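# Put bottles on ledges matching their cap colours

## Task

Place every bottle upright on the wall ledge whose coloured label strip is the same colour as that bottle's cap, with the bottle's entire base resting on the ledge.

## Robot and tools

Robot: two seven-joint arms, left_arm and right_arm, each ending in a two-finger gripper. left_arm sits on the +y side; these names do not correspond to image left or right. Equal joint values give mirrored postures. A large rotation of a gripper can swing the elbow.

Frame: every position and orientation uses one scene frame. Its origin lies on the z = 0 plane, under the midpoint between the two arm bases, 0.70 m below them. +x points forward (the direction both arms face), +z points up. Positions are in metres; orientations are quaternions written w first (qw, qx, qy, qz). Reported values can be off by a few centimetres, more at long reach. In the gripper's own frame, +z runs along the fingers toward the tips and the fingers close along its y axis. end_effector_position is the point between the pads when closed, just under 1 cm behind the tips; as the fingers close, the tips advance about 17 mm along gripper +z, mostly while the pads are more than 70 mm apart.

The row: every motion command uses rows of 16 numbers covering both arms, always all 16 even if one arm is idle: left_arm x, y, z, qw, qx, qy, qz, opening, then right_arm in the same order. x, y, z and the quaternion are an absolute target pose for that gripper in the scene frame, not an offset. opening runs from -1 (closed) to +1 (fully open, 0.145 m). Closing fully takes at least about 0.5 s. To keep an arm still, resend its last reported pose and desired opening each call; to keep an orientation fixed, repeat the same commanded quaternion rather than copying the drifted reported one. A 0 opening is a real command, not a placeholder.

execute_actions(actions, cameras): actions is a list of actions; each action is a list of up to 15 rows, one per 1/30 s control step; a short action repeats its final row to fill 15 steps. Each action lasts 0.5 s. A target more than 0.6 m from the gripper's current position along any of its axes is refused for both arms; a malformed action, or a first action failing that check, rejects the whole call. An empty actions list returns the full state and all camera images. cameras lists names (cam_high, cam_low) or ["all"]; [] gives none.

move(target, speed, blend, opening_speed, grip_force, blocking, cameras): drives each gripper in a straight line from its Hand target to the pose in one 16-number row, or through a list of up to 15 rows, with no 0.6 m limit. speed is the path's top speed in m/s, 0.002 to 1.1, default 0.25 (rotation up to twice that in rad/s); one value or one per target. blend, in metres, rounds corners at intermediate targets; 0 stops at each. opening_speed (0.2 or more, per second on the -1..+1 scale) makes openings change gradually. grip_force sets pad force in newtons, 3 to 10, one value or one per arm, and persists. blocking=false returns after about 0.5 s while the move continues; a new move replaces it. Moves do not avoid obstacles or the other arm, grippers lag and can overshoot speed, and total path time is capped at 10 s. A changed opening on a later target is applied after everything stops there.

wait(seconds): 0 to 10 s, arms hold their last command. stop(): brakes a running move. zoom_image(camera, region): camera is cam_high or cam_low; region is [x0, y0, x1, y1] pixels in that camera's latest 896x504 image, origin top-left, at most 504 by 504. read_manual(section): licence texts only. finished_scene(scene): pass the current scene number; it ends the scene permanently and is judged on the state left without the robot.

Results: end_effector_position and end_effector_quat_wxyz per arm; Hand target (where each arm is being sent now, possibly short of the command, especially in orientation, so resend the remainder); Tool commands; grip_measured (measured opening on the -1..+1 scale; the last Joint positions entry is the opening in metres); joint torques, joint velocities (may be omitted when all are within noise), motor temperatures. Calls with actions list positions at some steps. A move adds a move: line giving the ending (done, off_target, moving, held, fault) and limits (paced = clipped pose, held = steps withheld). done means at rest within 3 mm and 2 degrees; neither done nor off_target says anything about contact.

Control details: each step the commanded orientation is limited to 32 degrees from the measured one; the arm favours position if both cannot be reached. To hold an object, command an opening well below grip_measured; lower means a firmer squeeze (up to about 10 N per pad).

Avoid: arms or grippers touching each other (a gripper closing on the other arm's fingers counts), which can end the scene; knocking objects off the work area; dropping bottles or releasing them while moving; fast impacts or hard presses into the ledge, wall or table; over-reaching poses. Loose objects may get an occasional small external nudge. Holding loads, long stretched reach or pushing at unreachable poses heat motors: MOTOR HOT appears at 85 °C, and at 100 °C an OVER-TEMPERATURE FAULT stops that arm for 30 to 60 s or more. Time passes while thinking, and smooth, low-effort, quick motion is preferred.

Each tool is called as a command line: name --argument value for each argument, lists and objects as JSON in quotes; but a table of rows of numbers goes row by row, as --pt "numbers of a row", without its own name.

## Session

execute_actions --actions '[]'

Scene clock: 0.00 s.
left_arm: end_effector_position=(+0.3554, +0.1334, +0.3763) grip_measured=+1.00 end_effector_quat_wxyz=(-0.040, -0.585, +0.680, -0.440) | right_arm: end_effector_position=(+0.4020, -0.0846, +0.4120) grip_measured=+1.00 end_effector_quat_wxyz=(+0.172, +0.783, +0.024, +0.598)
Joint positions: left_arm=[0.476 0.652 -0.724 1.144 -0.177 -0.294 0.656 0.145] | right_arm=[0.249 -0.096 -0.415 1.14 -0.092 0.203 -0.635 0.145]
Joint velocities: within noise
Joint torques (N m): no reading
Motor temperatures (°C): left_arm=[23 20 24 22 21 24 21] | right_arm=[21 23 24 21 21 21 22]
Hand target: left_arm +0.3554, +0.1334, +0.3763; -0.040, -0.585, +0.680, -0.440 | right_arm +0.4020, -0.0846, +0.4120; +0.172, +0.783, +0.024, +0.598
Tool commands: left_gripper/opening=+1.0 right_gripper/opening=+1.0

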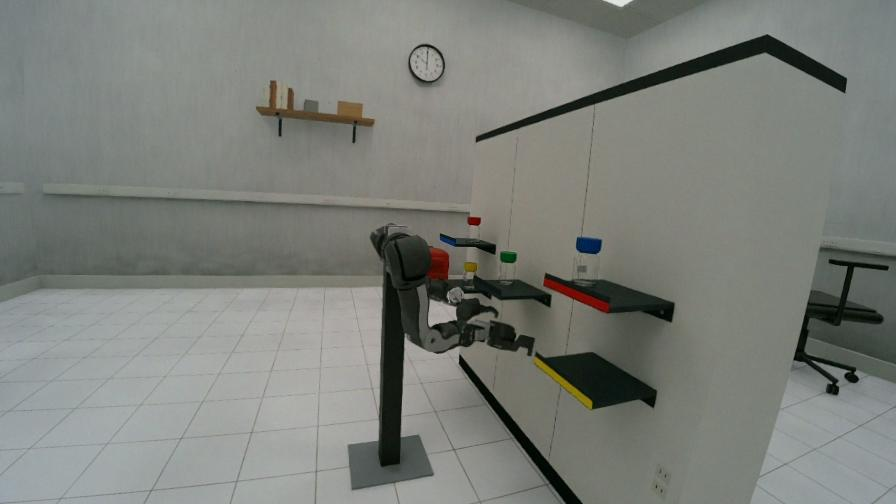

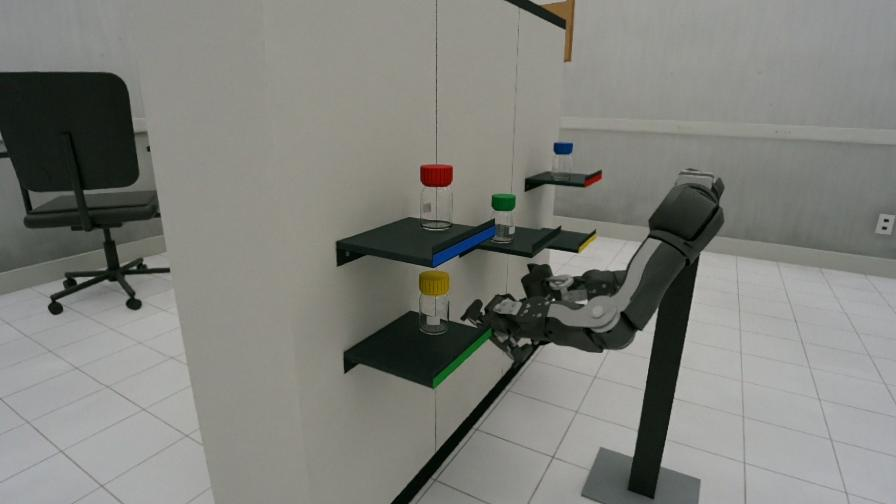

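zoom_image --camera "cam_high" --region '[430, 200, 700, 420]'

zoom_image --camera "cam_low" --region '[320, 120, 640, 400]'

Scaled by 1.867 from the camera's 896x504 image, which has a finer 1280x720 frame.

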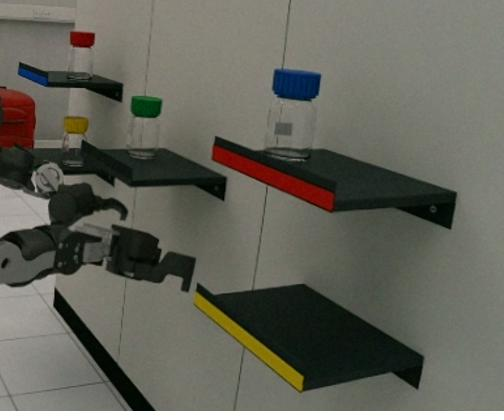

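Scaled by 1.575 from the camera's 896x504 image, which has a finer 1280x720 frame.

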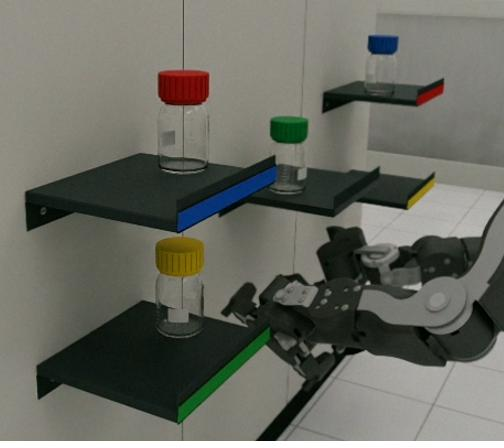

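move --pt "0.27 0.2 0.37 0 0.7933 0 0.6087 -1 0.27 -0.2 0.41 0 0.7933 0 0.6087 -1" --pt "0.27 0.27 0.56 0 0.7933 0 0.6087 -1 0.27 -0.22 0.56 0 0.7933 0 0.6087 -1" --blend '[0.02,0]' --cameras '["all"]'

Scene clock: 208.83 s.
left_arm: end_effector_position=(+0.2703, +0.2707, +0.5615) grip_measured=-1.00 end_effector_quat_wxyz=(-0.002, +0.792, +0.000, +0.611) | right_arm: end_effector_position=(+0.2700, -0.2189, +0.5608) grip_measured=-1.00 end_effector_quat_wxyz=(-0.002, +0.792, +0.002, +0.610)
Joint positions: left_arm=[-0.472 0.494 0.549 2.253 0.673 0.628 0.071 0] | right_arm=[-0.495 0.63 0.247 2.385 0.791 0.537 -0.341 0]
Joint torques (N m): left_arm=[1.28 3.34 0.9 3.92 0.22 -0.54 0.11] | right_arm=[1.23 2.73 2 2.97 -0.01 -0.32 -0.14]
Hand target: left_arm +0.2700, +0.2700, +0.5600; +0.000, +0.793, +0.000, +0.609 | right_arm +0.2700, -0.2201, +0.5600; +0.000, +0.793, +0.000, +0.609
Off the commanded pose: left_arm 0.002 m, 0 deg | right_arm 0.001 m, 0 deg.
move: done

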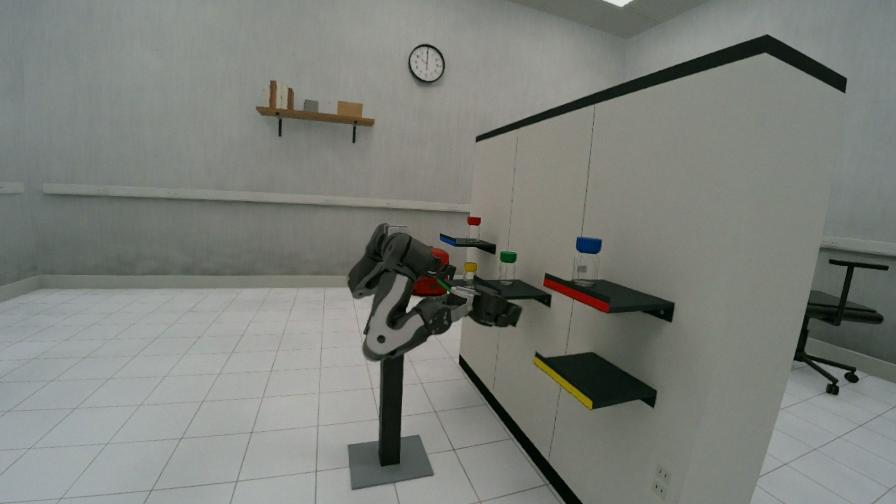

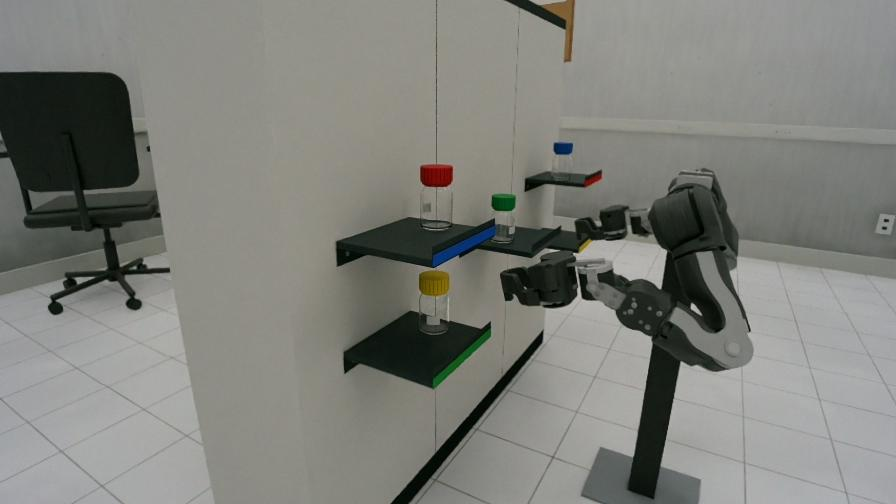

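zoom_image --camera "cam_low" --region '[400, 130, 660, 330]'

zoom_image --camera "cam_high" --region '[430, 210, 630, 350]'

Scaled by 1.938 from the camera's 896x504 image, which has a finer 1280x720 frame.

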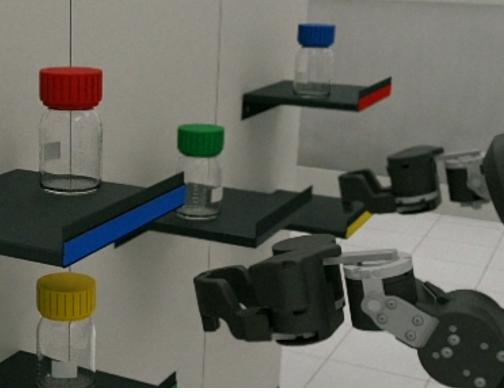

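Scaled by 2.520 from the camera's 896x504 image, which has a finer 1280x720 frame.

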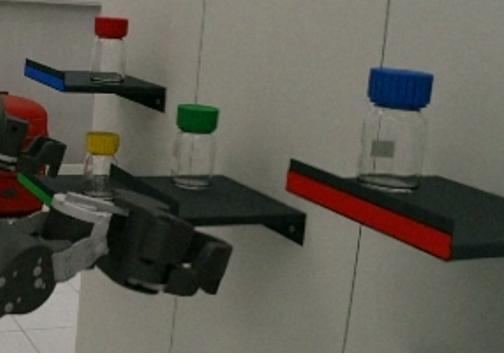

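move --pt "0.27 0.362 0.56 0 0.7933 0 0.6087 0.6 0.27 -0.22 0.56 0 0.7933 0 0.6087 -1" --pt "0.33 0.362 0.56 0 0.7933 0 0.6087 0.6 0.27 -0.22 0.56 0 0.7933 0 0.6087 -1" --blend '[0.02,0]' --cameras '["all"]'

zoom_image --camera "cam_low" --region '[380, 230, 540, 390]'

zoom_image --camera "cam_high" --region '[420, 210, 540, 330]'

Scene clock: 285.87 s.
left_arm: end_effector_position=(+0.3303, +0.3608, +0.5628) grip_measured=+0.60 end_effector_quat_wxyz=(+0.002, +0.791, -0.003, +0.612) | right_arm: end_effector_position=(+0.2700, -0.2189, +0.5607) grip_measured=-1.00 end_effector_quat_wxyz=(-0.002, +0.792, +0.002, +0.610)
Joint positions: left_arm=[-0.194 0.8 0.505 1.711 0.756 0.512 0.278 0.119] | right_arm=[-0.495 0.63 0.247 2.385 0.791 0.537 -0.341 0]
Joint torques (N m): left_arm=[3.55 6.13 1.87 2.91 0.19 -0.49 -0.03] | right_arm=[1.17 2.7 2.02 2.97 0 -0.32 -0.14]
Hand target: left_arm +0.3300, +0.3620, +0.5601; +0.000, +0.793, +0.000, +0.609 | right_arm +0.2700, -0.2201, +0.5600; +0.000, +0.793, +0.000, +0.609
Off the commanded pose: left_arm 0.003 m, 1 deg | right_arm 0.001 m, 0 deg.
move: done

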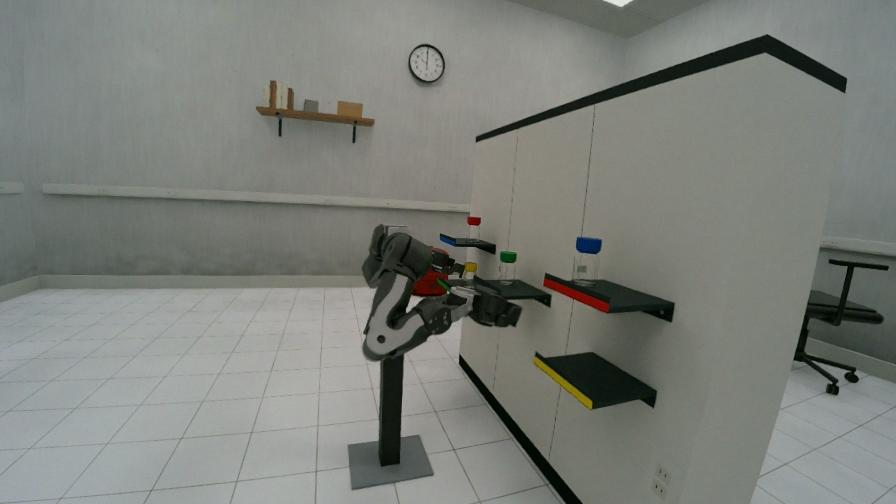

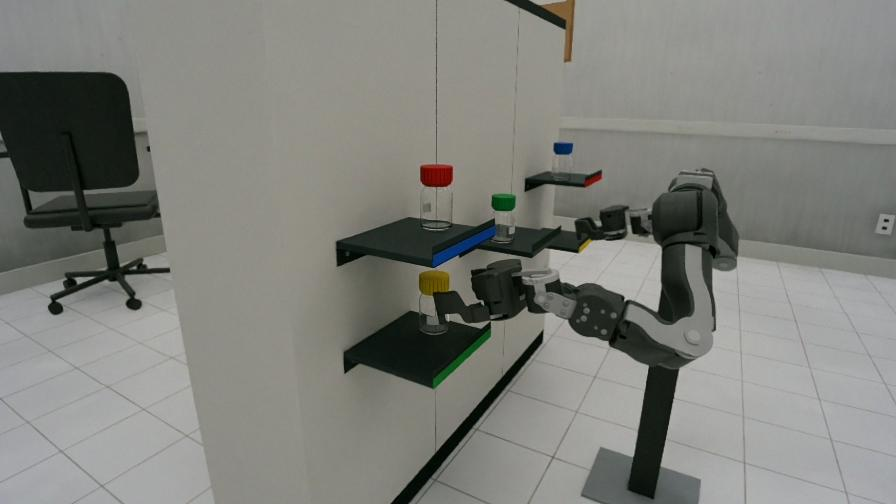

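Scaled by 3.150 from the camera's 896x504 image, which has a finer 1280x720 frame.

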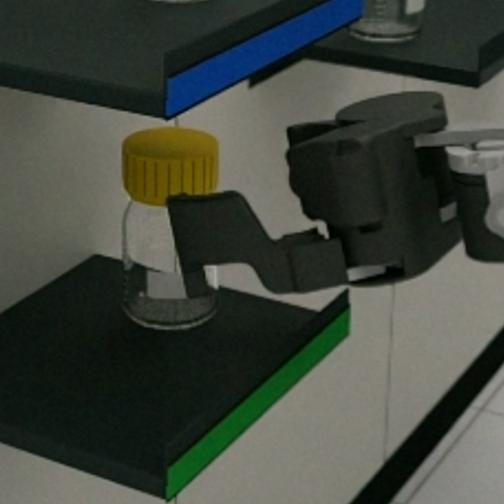

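Scaled by 4.200 from the camera's 896x504 image, which has a finer 1280x720 frame.

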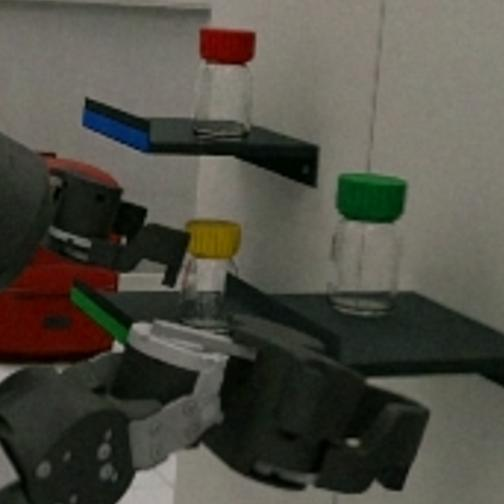

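move --pt "0.35 0.356 0.55 0 0.7933 0 0.6087 0.6 0.27 -0.22 0.56 0 0.7933 0 0.6087 -1" --pt "0.39 0.356 0.525 0 0.7933 0 0.6087 0.6 0.27 -0.22 0.56 0 0.7933 0 0.6087 -1" --blend '[0.01,0]' --speed 0.12 --cameras '["all"]'

zoom_image --camera "cam_low" --region '[380, 230, 540, 390]'

zoom_image --camera "cam_high" --region '[430, 220, 530, 320]'

Scene clock: 312.93 s.
left_arm: end_effector_position=(+0.3901, +0.3567, +0.5271) grip_measured=+0.60 end_effector_quat_wxyz=(-0.002, +0.792, +0.001, +0.610) | right_arm: end_effector_position=(+0.2700, -0.2189, +0.5607) grip_measured=-1.00 end_effector_quat_wxyz=(-0.002, +0.792, +0.002, +0.610)
Joint positions: left_arm=[0.154 0.766 0.159 1.397 0.653 0.384 0.249 0.119] | right_arm=[-0.495 0.63 0.247 2.385 0.791 0.537 -0.341 0]
Joint torques (N m): left_arm=[5.82 5.89 1.54 3.41 0.23 -0.66 0.19] | right_arm=[1.2 2.52 2.11 3.06 0 -0.32 -0.15]
Hand target: left_arm +0.3900, +0.3560, +0.5250; +0.000, +0.793, +0.000, +0.609 | right_arm +0.2700, -0.2201, +0.5600; +0.000, +0.793, +0.000, +0.609
Off the commanded pose: left_arm 0.002 m, 0 deg | right_arm 0.001 m, 0 deg.
move: done

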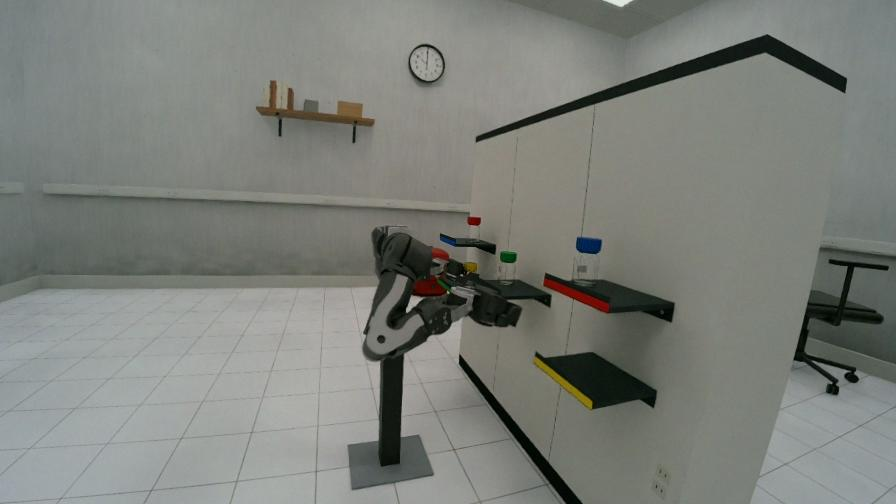

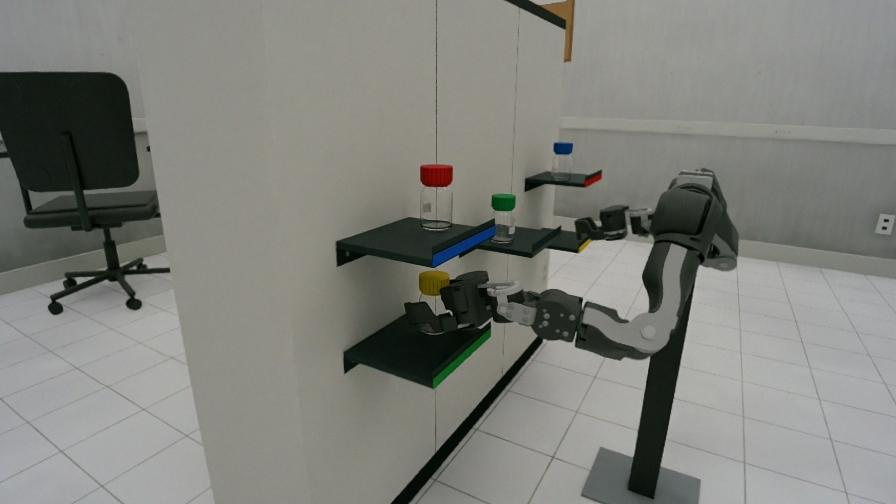

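Scaled by 3.150 from the camera's 896x504 image, which has a finer 1280x720 frame.

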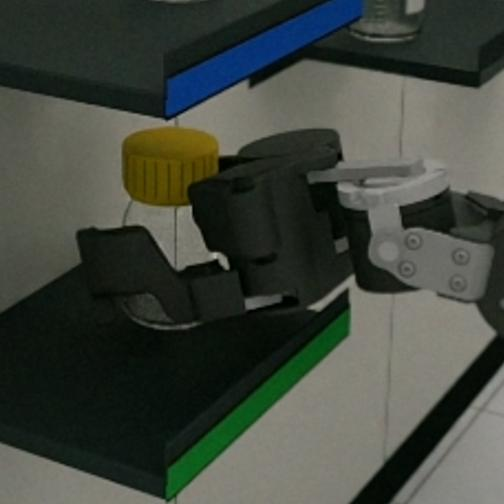

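Scaled by 5.040 from the camera's 896x504 image, which has a finer 1280x720 frame.

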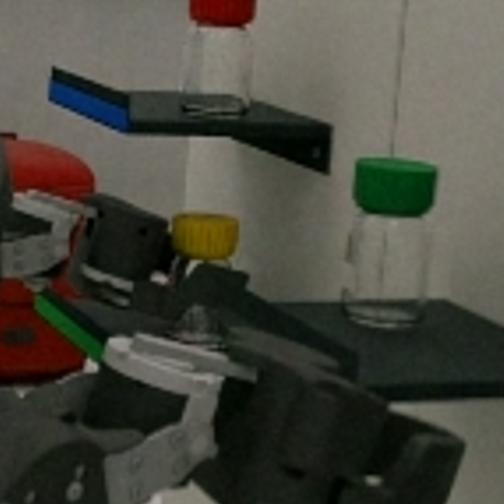

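move --target '[0.39,0.356,0.525,0,0.7933,0,0.6087,-0.8,0.27,-0.22,0.56,0,0.7933,0,0.6087,-1]' --opening_speed 0.6 --cameras '["all"]'

zoom_image --camera "cam_low" --region '[380, 230, 540, 390]'

zoom_image --camera "cam_high" --region '[430, 220, 530, 320]'

Scene clock: 324.23 s.
left_arm: end_effector_position=(+0.3901, +0.3562, +0.5272) grip_measured=-0.27 end_effector_quat_wxyz=(+0.000, +0.792, +0.000, +0.611) | right_arm: end_effector_position=(+0.2700, -0.2189, +0.5607) grip_measured=-1.00 end_effector_quat_wxyz=(-0.002, +0.792, +0.002, +0.610)
Joint positions: left_arm=[0.154 0.766 0.159 1.397 0.654 0.383 0.252 0.055] | right_arm=[-0.495 0.63 0.247 2.385 0.791 0.537 -0.341 0]
Joint torques (N m): left_arm=[5.84 5.89 1.58 3.41 0.22 -0.65 0.12] | right_arm=[1.15 2.68 1.99 2.99 0 -0.36 -0.13]
Hand target: left_arm +0.3900, +0.3560, +0.5250; +0.000, +0.793, +0.000, +0.609 | right_arm +0.2700, -0.2201, +0.5600; +0.000, +0.793, +0.000, +0.609
Off the commanded pose: left_arm 0.002 m, 0 deg | right_arm 0.001 m, 0 deg.
move: done

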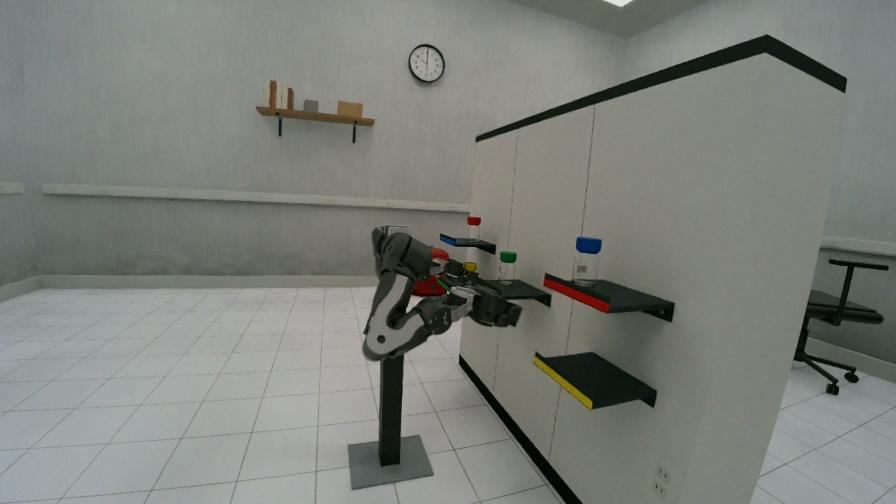

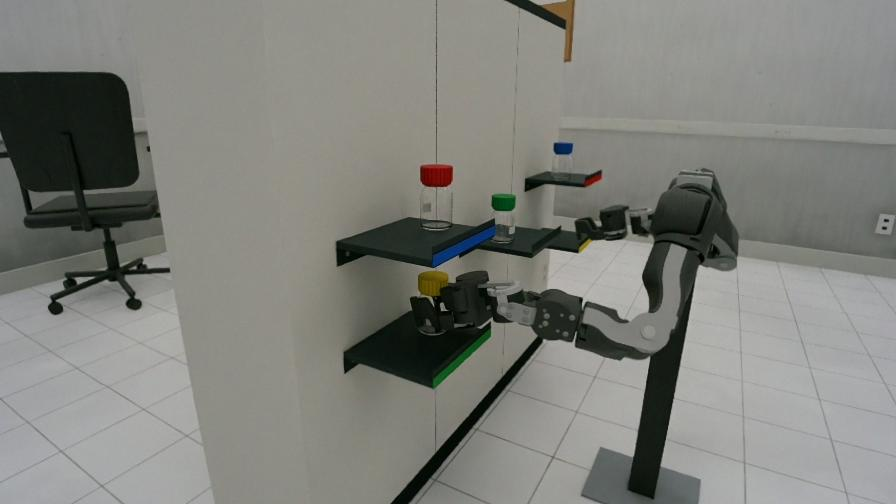

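Scaled by 3.150 from the camera's 896x504 image, which has a finer 1280x720 frame.

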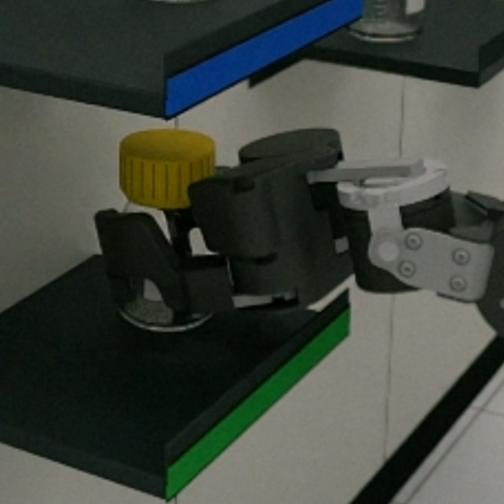

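Scaled by 5.040 from the camera's 896x504 image, which has a finer 1280x720 frame.

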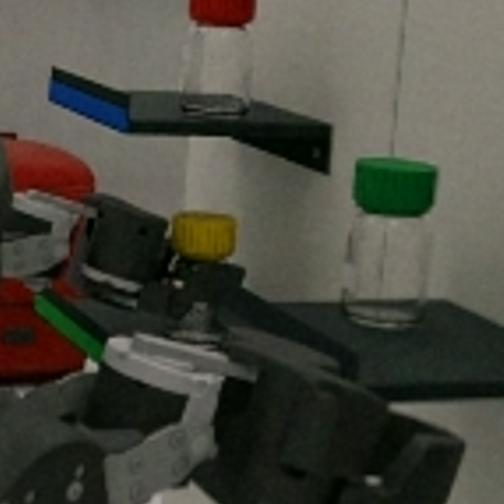

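move --pt "0.39 0.356 0.54 0 0.7933 0 0.6087 -0.8 0.27 -0.26 0.56 0 0.7933 0 0.6087 -1" --pt "0.39 0.334 0.54 0 0.7933 0 0.6087 -0.8 0.27 -0.3 0.56 0 0.7933 0 0.6087 -1" --pt "0.39 0.334 0.526 0 0.7933 0 0.6087 -0.8 0.27 -0.3 0.56 0 0.7933 0 0.6087 -1" --speed '[0.08,0.08,0.03]' --cameras '["all"]'

zoom_image --camera "cam_low" --region '[380, 230, 540, 390]'

Scene clock: 350.37 s.
left_arm: end_effector_position=(+0.3898, +0.3354, +0.5272) grip_measured=-0.27 end_effector_quat_wxyz=(-0.003, +0.794, +0.002, +0.607) | right_arm: end_effector_position=(+0.2698, -0.3007, +0.5588) grip_measured=-1.00 end_effector_quat_wxyz=(+0.002, +0.795, -0.002, +0.607)
Joint positions: left_arm=[0.142 0.702 0.168 1.489 0.611 0.445 0.195 0.055] | right_arm=[-0.651 0.72 0.622 2.15 0.911 0.438 0.001 0]
Joint torques (N m): left_arm=[5.63 4.97 1.52 3.74 0.21 -0.92 0.23] | right_arm=[0.7 4.31 3.38 2.85 0.17 -0.56 0.17]
Hand target: left_arm +0.3900, +0.3340, +0.5260; +0.000, +0.793, +0.000, +0.609 | right_arm +0.2700, -0.3000, +0.5600; +0.000, +0.793, +0.000, +0.609
Off the commanded pose: left_arm 0.002 m, 0 deg | right_arm 0.001 m, 0 deg.
move: done

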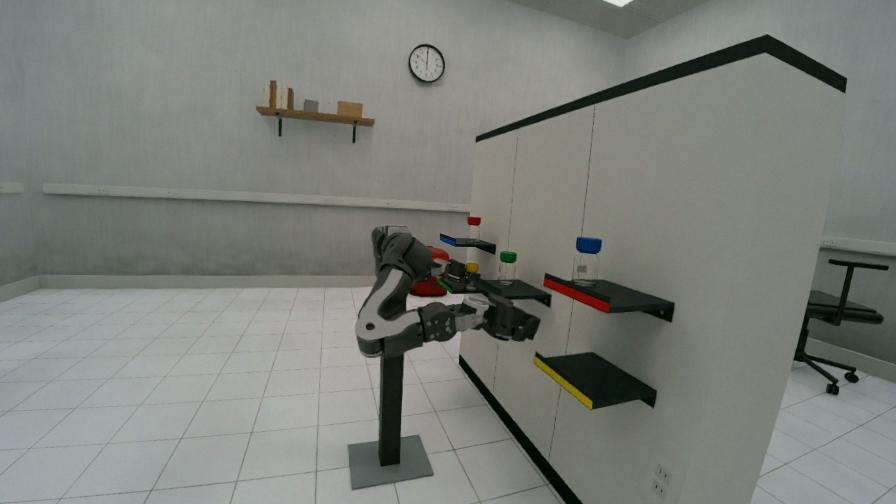

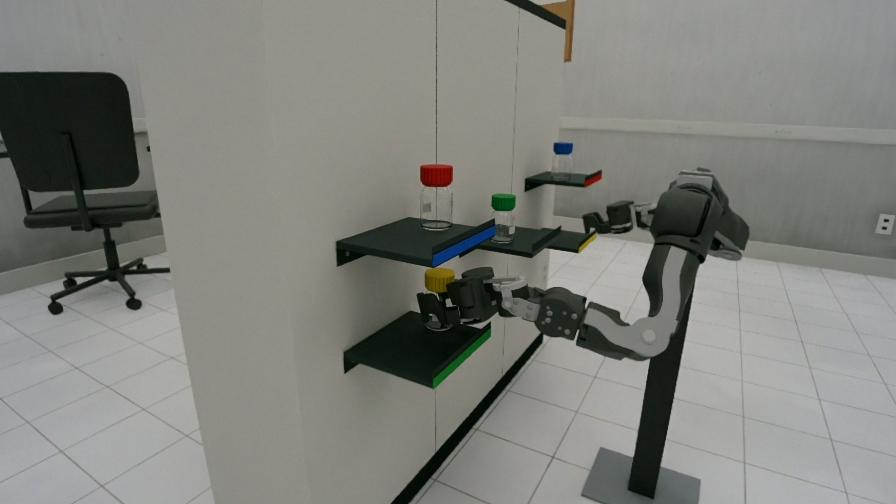

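Scaled by 3.150 from the camera's 896x504 image, which has a finer 1280x720 frame.

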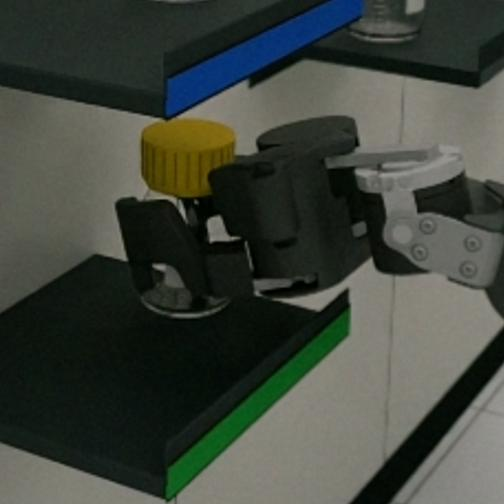

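move --target '[0.39,0.334,0.526,0,0.7933,0,0.6087,0.15,0.27,-0.3,0.56,0,0.7933,0,0.6087,-1]' --opening_speed 0.8 --cameras '["all"]'

zoom_image --camera "cam_low" --region '[380, 230, 540, 390]'

Scene clock: 371.70 s.
left_arm: end_effector_position=(+0.3902, +0.3354, +0.5285) grip_measured=+0.15 end_effector_quat_wxyz=(-0.003, +0.792, +0.001, +0.611) | right_arm: end_effector_position=(+0.2698, -0.3007, +0.5588) grip_measured=-1.00 end_effector_quat_wxyz=(+0.002, +0.795, -0.002, +0.607)
Joint positions: left_arm=[0.142 0.702 0.168 1.489 0.611 0.437 0.195 0.087] | right_arm=[-0.651 0.72 0.622 2.15 0.911 0.438 0.001 0]
Joint torques (N m): left_arm=[5.58 5.16 1.37 3.73 0.26 -0.67 0.21] | right_arm=[0.8 4.36 3.28 2.78 0.16 -0.55 0.19]
Hand target: left_arm +0.3900, +0.3340, +0.5261; +0.000, +0.793, +0.000, +0.609 | right_arm +0.2700, -0.3000, +0.5600; +0.000, +0.793, +0.000, +0.609
Off the commanded pose: left_arm 0.003 m, 0 deg | right_arm 0.001 m, 0 deg.
move: done

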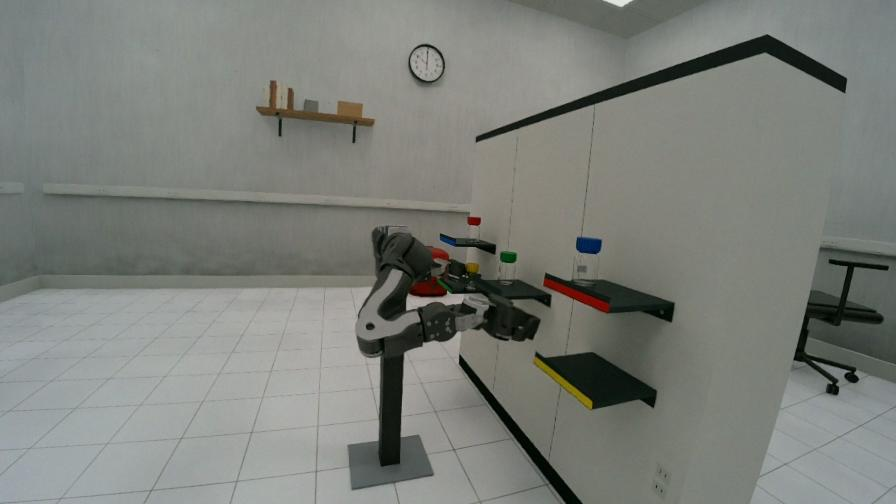

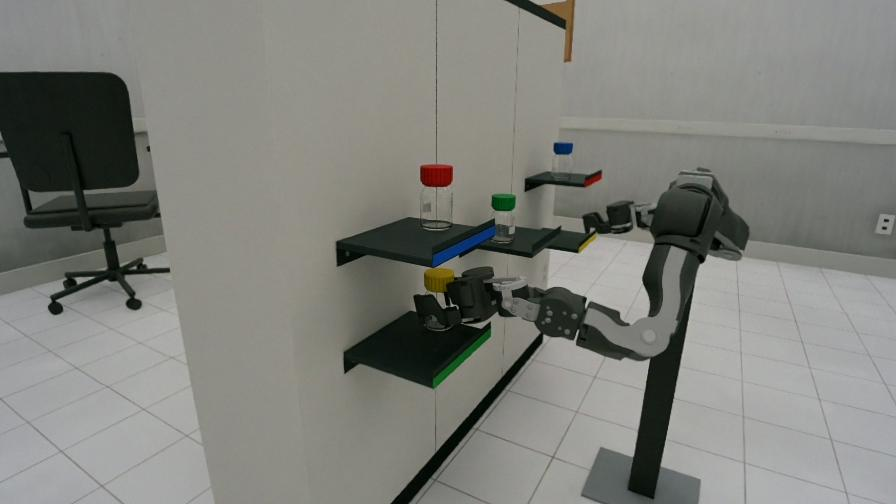

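Scaled by 3.150 from the camera's 896x504 image, which has a finer 1280x720 frame.

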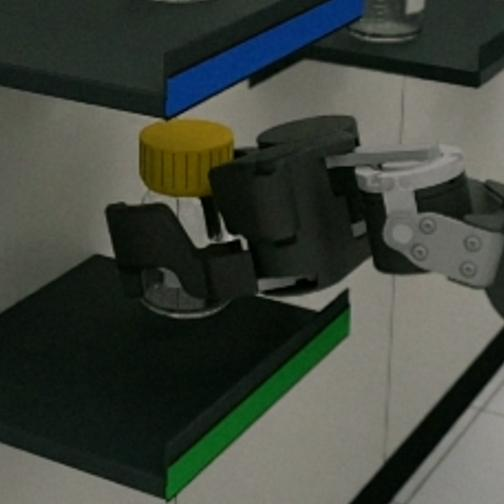

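move --pt "0.33 0.334 0.53 0 0.7933 0 0.6087 0.15 0.27 -0.3 0.56 0 0.7933 0 0.6087 -1" --pt "0.27 0.3 0.56 0 0.7933 0 0.6087 0.15 0.27 -0.3 0.56 0 0.7933 0 0.6087 -1" --pt "0.27 0.2 0.66 0 0.7933 0 0.6087 0.5 0.27 -0.3 0.56 0 0.7933 0 0.6087 -1" --pt "0.33 0.055 0.665 0 0.7933 0 0.6087 0.5 0.27 -0.3 0.56 0 0.7933 0 0.6087 -1" --speed 0.2 --blend '[0.02,0.03,0.03,0]' --cameras '["all"]'

zoom_image --camera "cam_low" --region '[440, 160, 600, 320]'

zoom_image --camera "cam_high" --region '[430, 210, 570, 330]'

Scene clock: 392.27 s.
left_arm: end_effector_position=(+0.3299, +0.0545, +0.6664) grip_measured=+0.50 end_effector_quat_wxyz=(+0.025, +0.774, -0.012, +0.633) | right_arm: end_effector_position=(+0.2698, -0.3007, +0.5588) grip_measured=-1.00 end_effector_quat_wxyz=(+0.002, +0.795, -0.002, +0.607)
Joint positions: left_arm=[0.779 0.281 -0.772 2.226 1.387 0.781 -1.576 0.112] | right_arm=[-0.651 0.72 0.622 2.15 0.911 0.438 0.001 0]
Joint torques (N m): left_arm=[5.87 -0.8 1.48 1.66 -0.32 0.01 -0.01] | right_arm=[0.88 4.36 3.38 2.8 0.16 -0.53 0.2]
Hand target: left_arm +0.3302, +0.0550, +0.6648; +0.022, +0.776, -0.011, +0.631 | right_arm +0.2700, -0.3000, +0.5600; +0.000, +0.793, +0.000, +0.609
Off the commanded pose: left_arm 0.001 m, 5 deg | right_arm 0.001 m, 0 deg.
joint sent to its limit (left arm) — joint 6 (wrist pitch), upper limit; joint 7 (wrist yaw), lower limit. The joint targets are off in orientation, not in position.
move: off_target (left_arm); blend cut to 0 m at target 3; target 3's new opening was sent with left_arm's hand 0.001 m and 17 deg from that target

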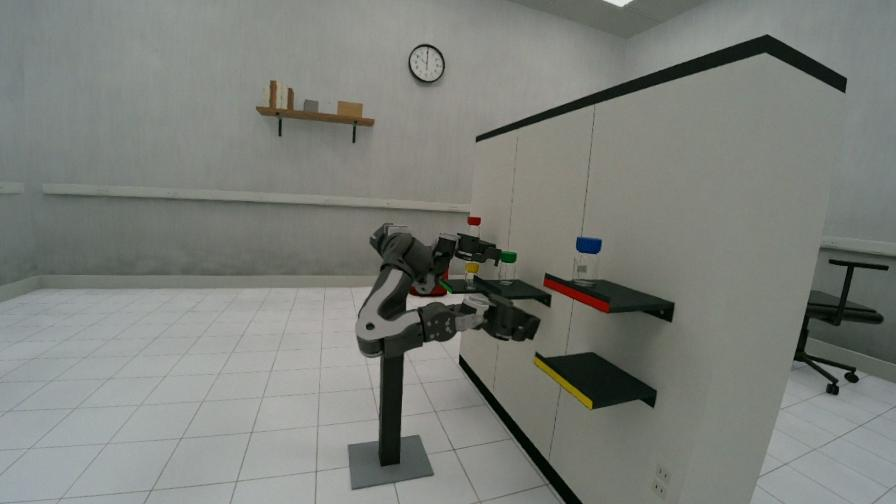

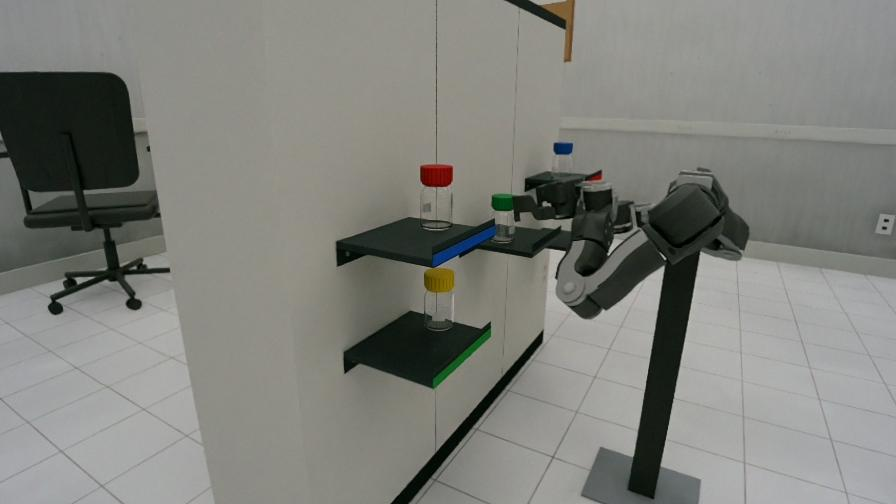

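Scaled by 3.150 from the camera's 896x504 image, which has a finer 1280x720 frame.

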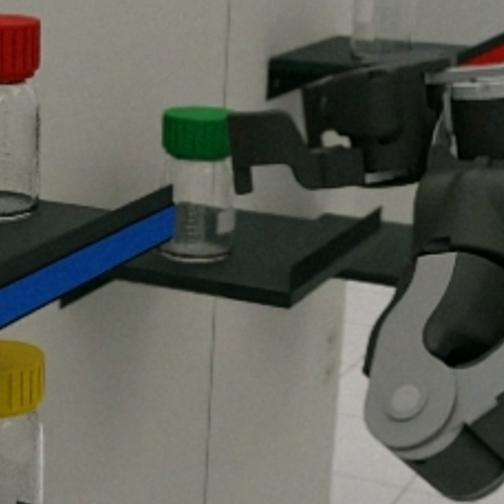

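Scaled by 3.600 from the camera's 896x504 image, which has a finer 1280x720 frame.

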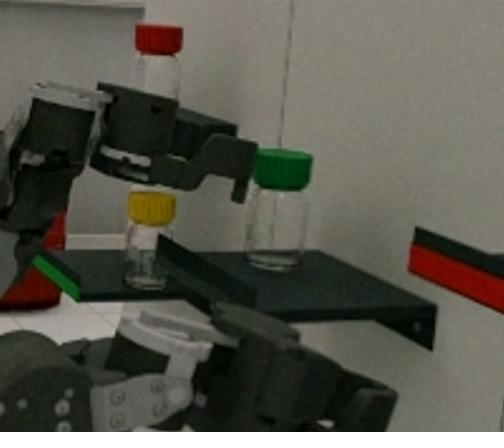

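move --pt "0.335 0.075 0.66 0.1575 0.7663 -0.2053 0.588 0.5 0.27 -0.3 0.56 0 0.7933 0 0.6087 -1" --pt "0.355 0.063 0.64 0.1575 0.7663 -0.2053 0.588 0.5 0.27 -0.3 0.56 0 0.7933 0 0.6087 -1" --speed 0.12 --blend '[0.01,0]' --cameras '["all"]'

zoom_image --camera "cam_low" --region '[440, 160, 600, 320]'

zoom_image --camera "cam_high" --region '[430, 210, 570, 330]'

Scene clock: 420.27 s.
left_arm: end_effector_position=(+0.3553, +0.0638, +0.6396) grip_measured=+0.50 end_effector_quat_wxyz=(+0.155, +0.767, -0.204, +0.588) | right_arm: end_effector_position=(+0.2698, -0.3007, +0.5588) grip_measured=-1.00 end_effector_quat_wxyz=(+0.002, +0.795, -0.002, +0.607)
Joint positions: left_arm=[0.786 0.743 -0.694 2.087 1.34 0.712 -0.566 0.112] | right_arm=[-0.651 0.72 0.622 2.15 0.911 0.438 0.001 0]
Joint torques (N m): left_arm=[7.29 1.41 2.37 2.14 -0.13 -0.63 0.24] | right_arm=[0.86 4.42 3.28 2.81 0.18 -0.55 0.19]
Hand target: left_arm +0.3550, +0.0630, +0.6400; +0.157, +0.766, -0.205, +0.588 | right_arm +0.2700, -0.3000, +0.5600; +0.000, +0.793, +0.000, +0.609
Off the commanded pose: left_arm 0.001 m, 0 deg | right_arm 0.001 m, 0 deg.
move: done

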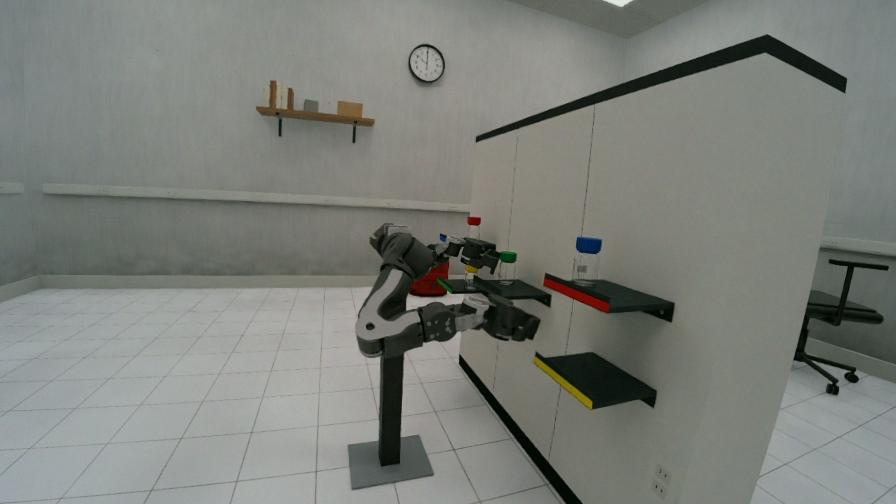

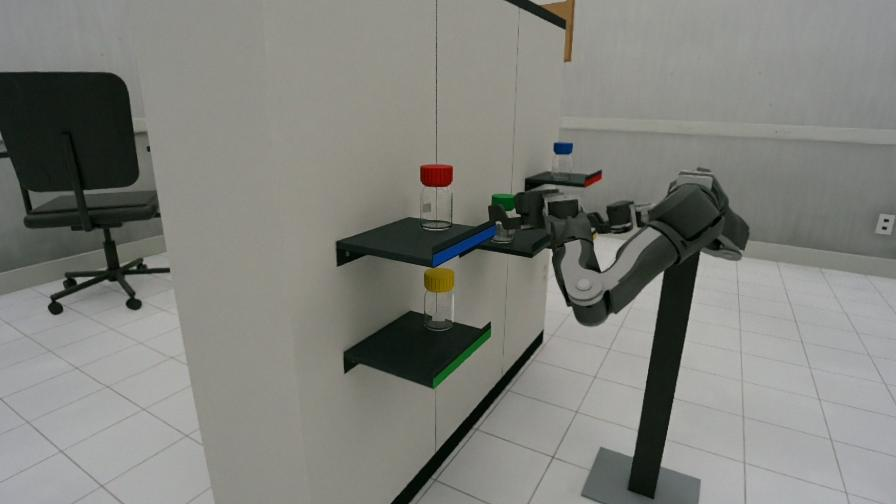

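Scaled by 3.150 from the camera's 896x504 image, which has a finer 1280x720 frame.

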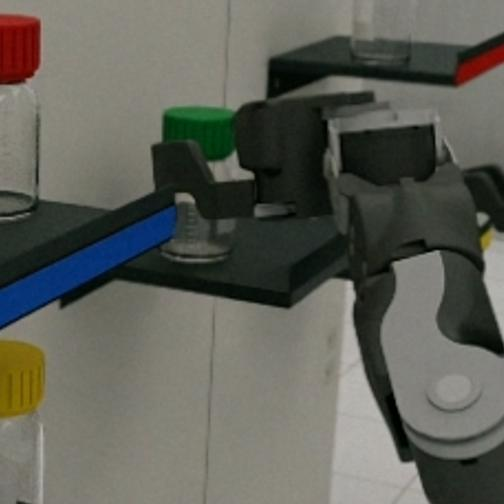

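Scaled by 3.600 from the camera's 896x504 image, which has a finer 1280x720 frame.

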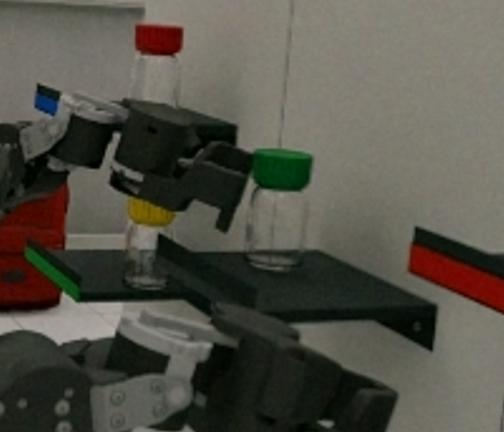

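move --pt "0.392 0.042 0.629 0.1575 0.7663 -0.2053 0.588 0.5 0.27 -0.3 0.56 0 0.7933 0 0.6087 -1" --speed 0.08 --cameras '["all"]'

zoom_image --camera "cam_low" --region '[440, 160, 600, 320]'

zoom_image --camera "cam_high" --region '[430, 210, 570, 330]'

Scene clock: 428.23 s.
left_arm: end_effector_position=(+0.3921, +0.0428, +0.6291) grip_measured=+0.50 end_effector_quat_wxyz=(+0.156, +0.767, -0.204, +0.588) | right_arm: end_effector_position=(+0.2698, -0.3007, +0.5588) grip_measured=-1.00 end_effector_quat_wxyz=(+0.002, +0.795, -0.002, +0.607)
Joint positions: left_arm=[0.872 0.601 -0.791 1.871 1.217 0.675 -0.485 0.112] | right_arm=[-0.651 0.72 0.622 2.15 0.911 0.438 0.001 0]
Joint torques (N m): left_arm=[8.56 0.78 2.32 2.29 -0.1 -0.64 0.24] | right_arm=[0.96 4.44 3.4 2.8 0.16 -0.57 0.19]
Hand target: left_arm +0.3920, +0.0421, +0.6290; +0.157, +0.766, -0.205, +0.588 | right_arm +0.2700, -0.3000, +0.5600; +0.000, +0.793, +0.000, +0.609
Off the commanded pose: left_arm 0.001 m, 0 deg | right_arm 0.001 m, 0 deg.
move: done

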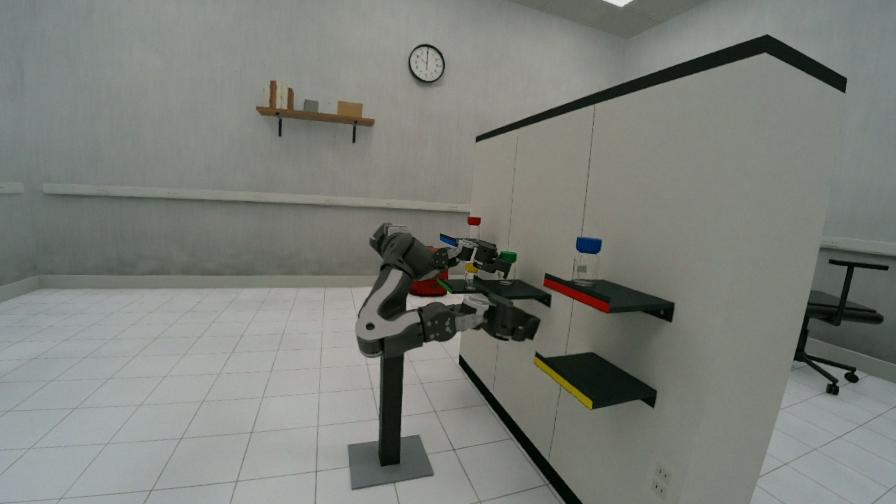

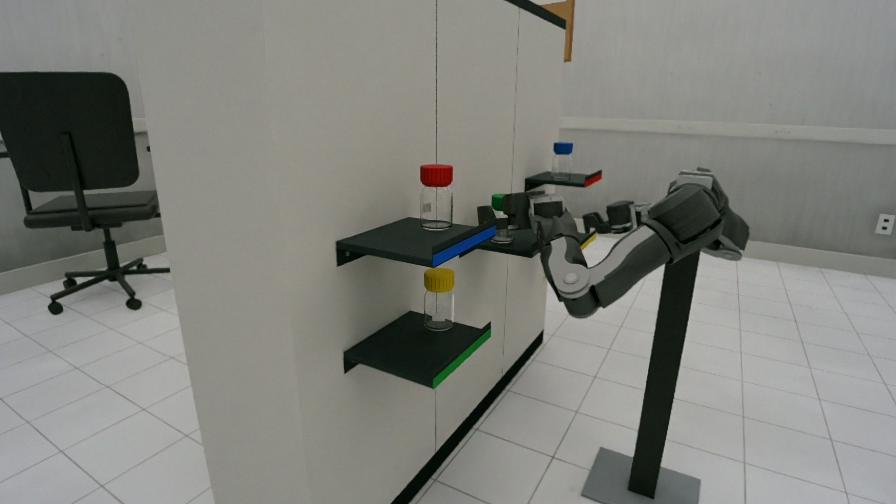

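Scaled by 3.150 from the camera's 896x504 image, which has a finer 1280x720 frame.

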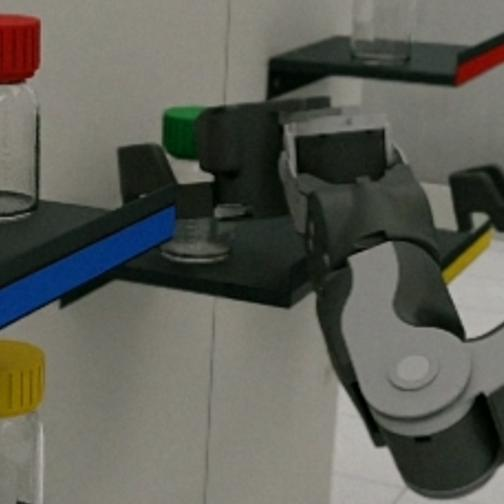

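Scaled by 3.600 from the camera's 896x504 image, which has a finer 1280x720 frame.

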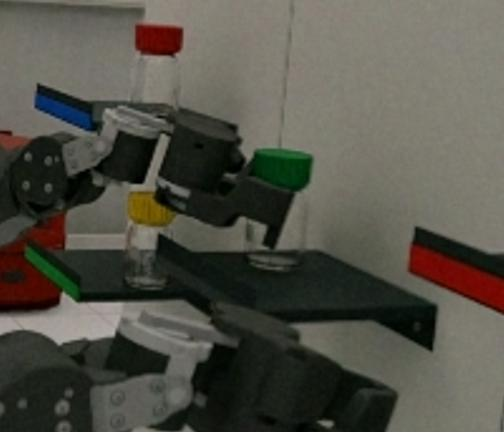

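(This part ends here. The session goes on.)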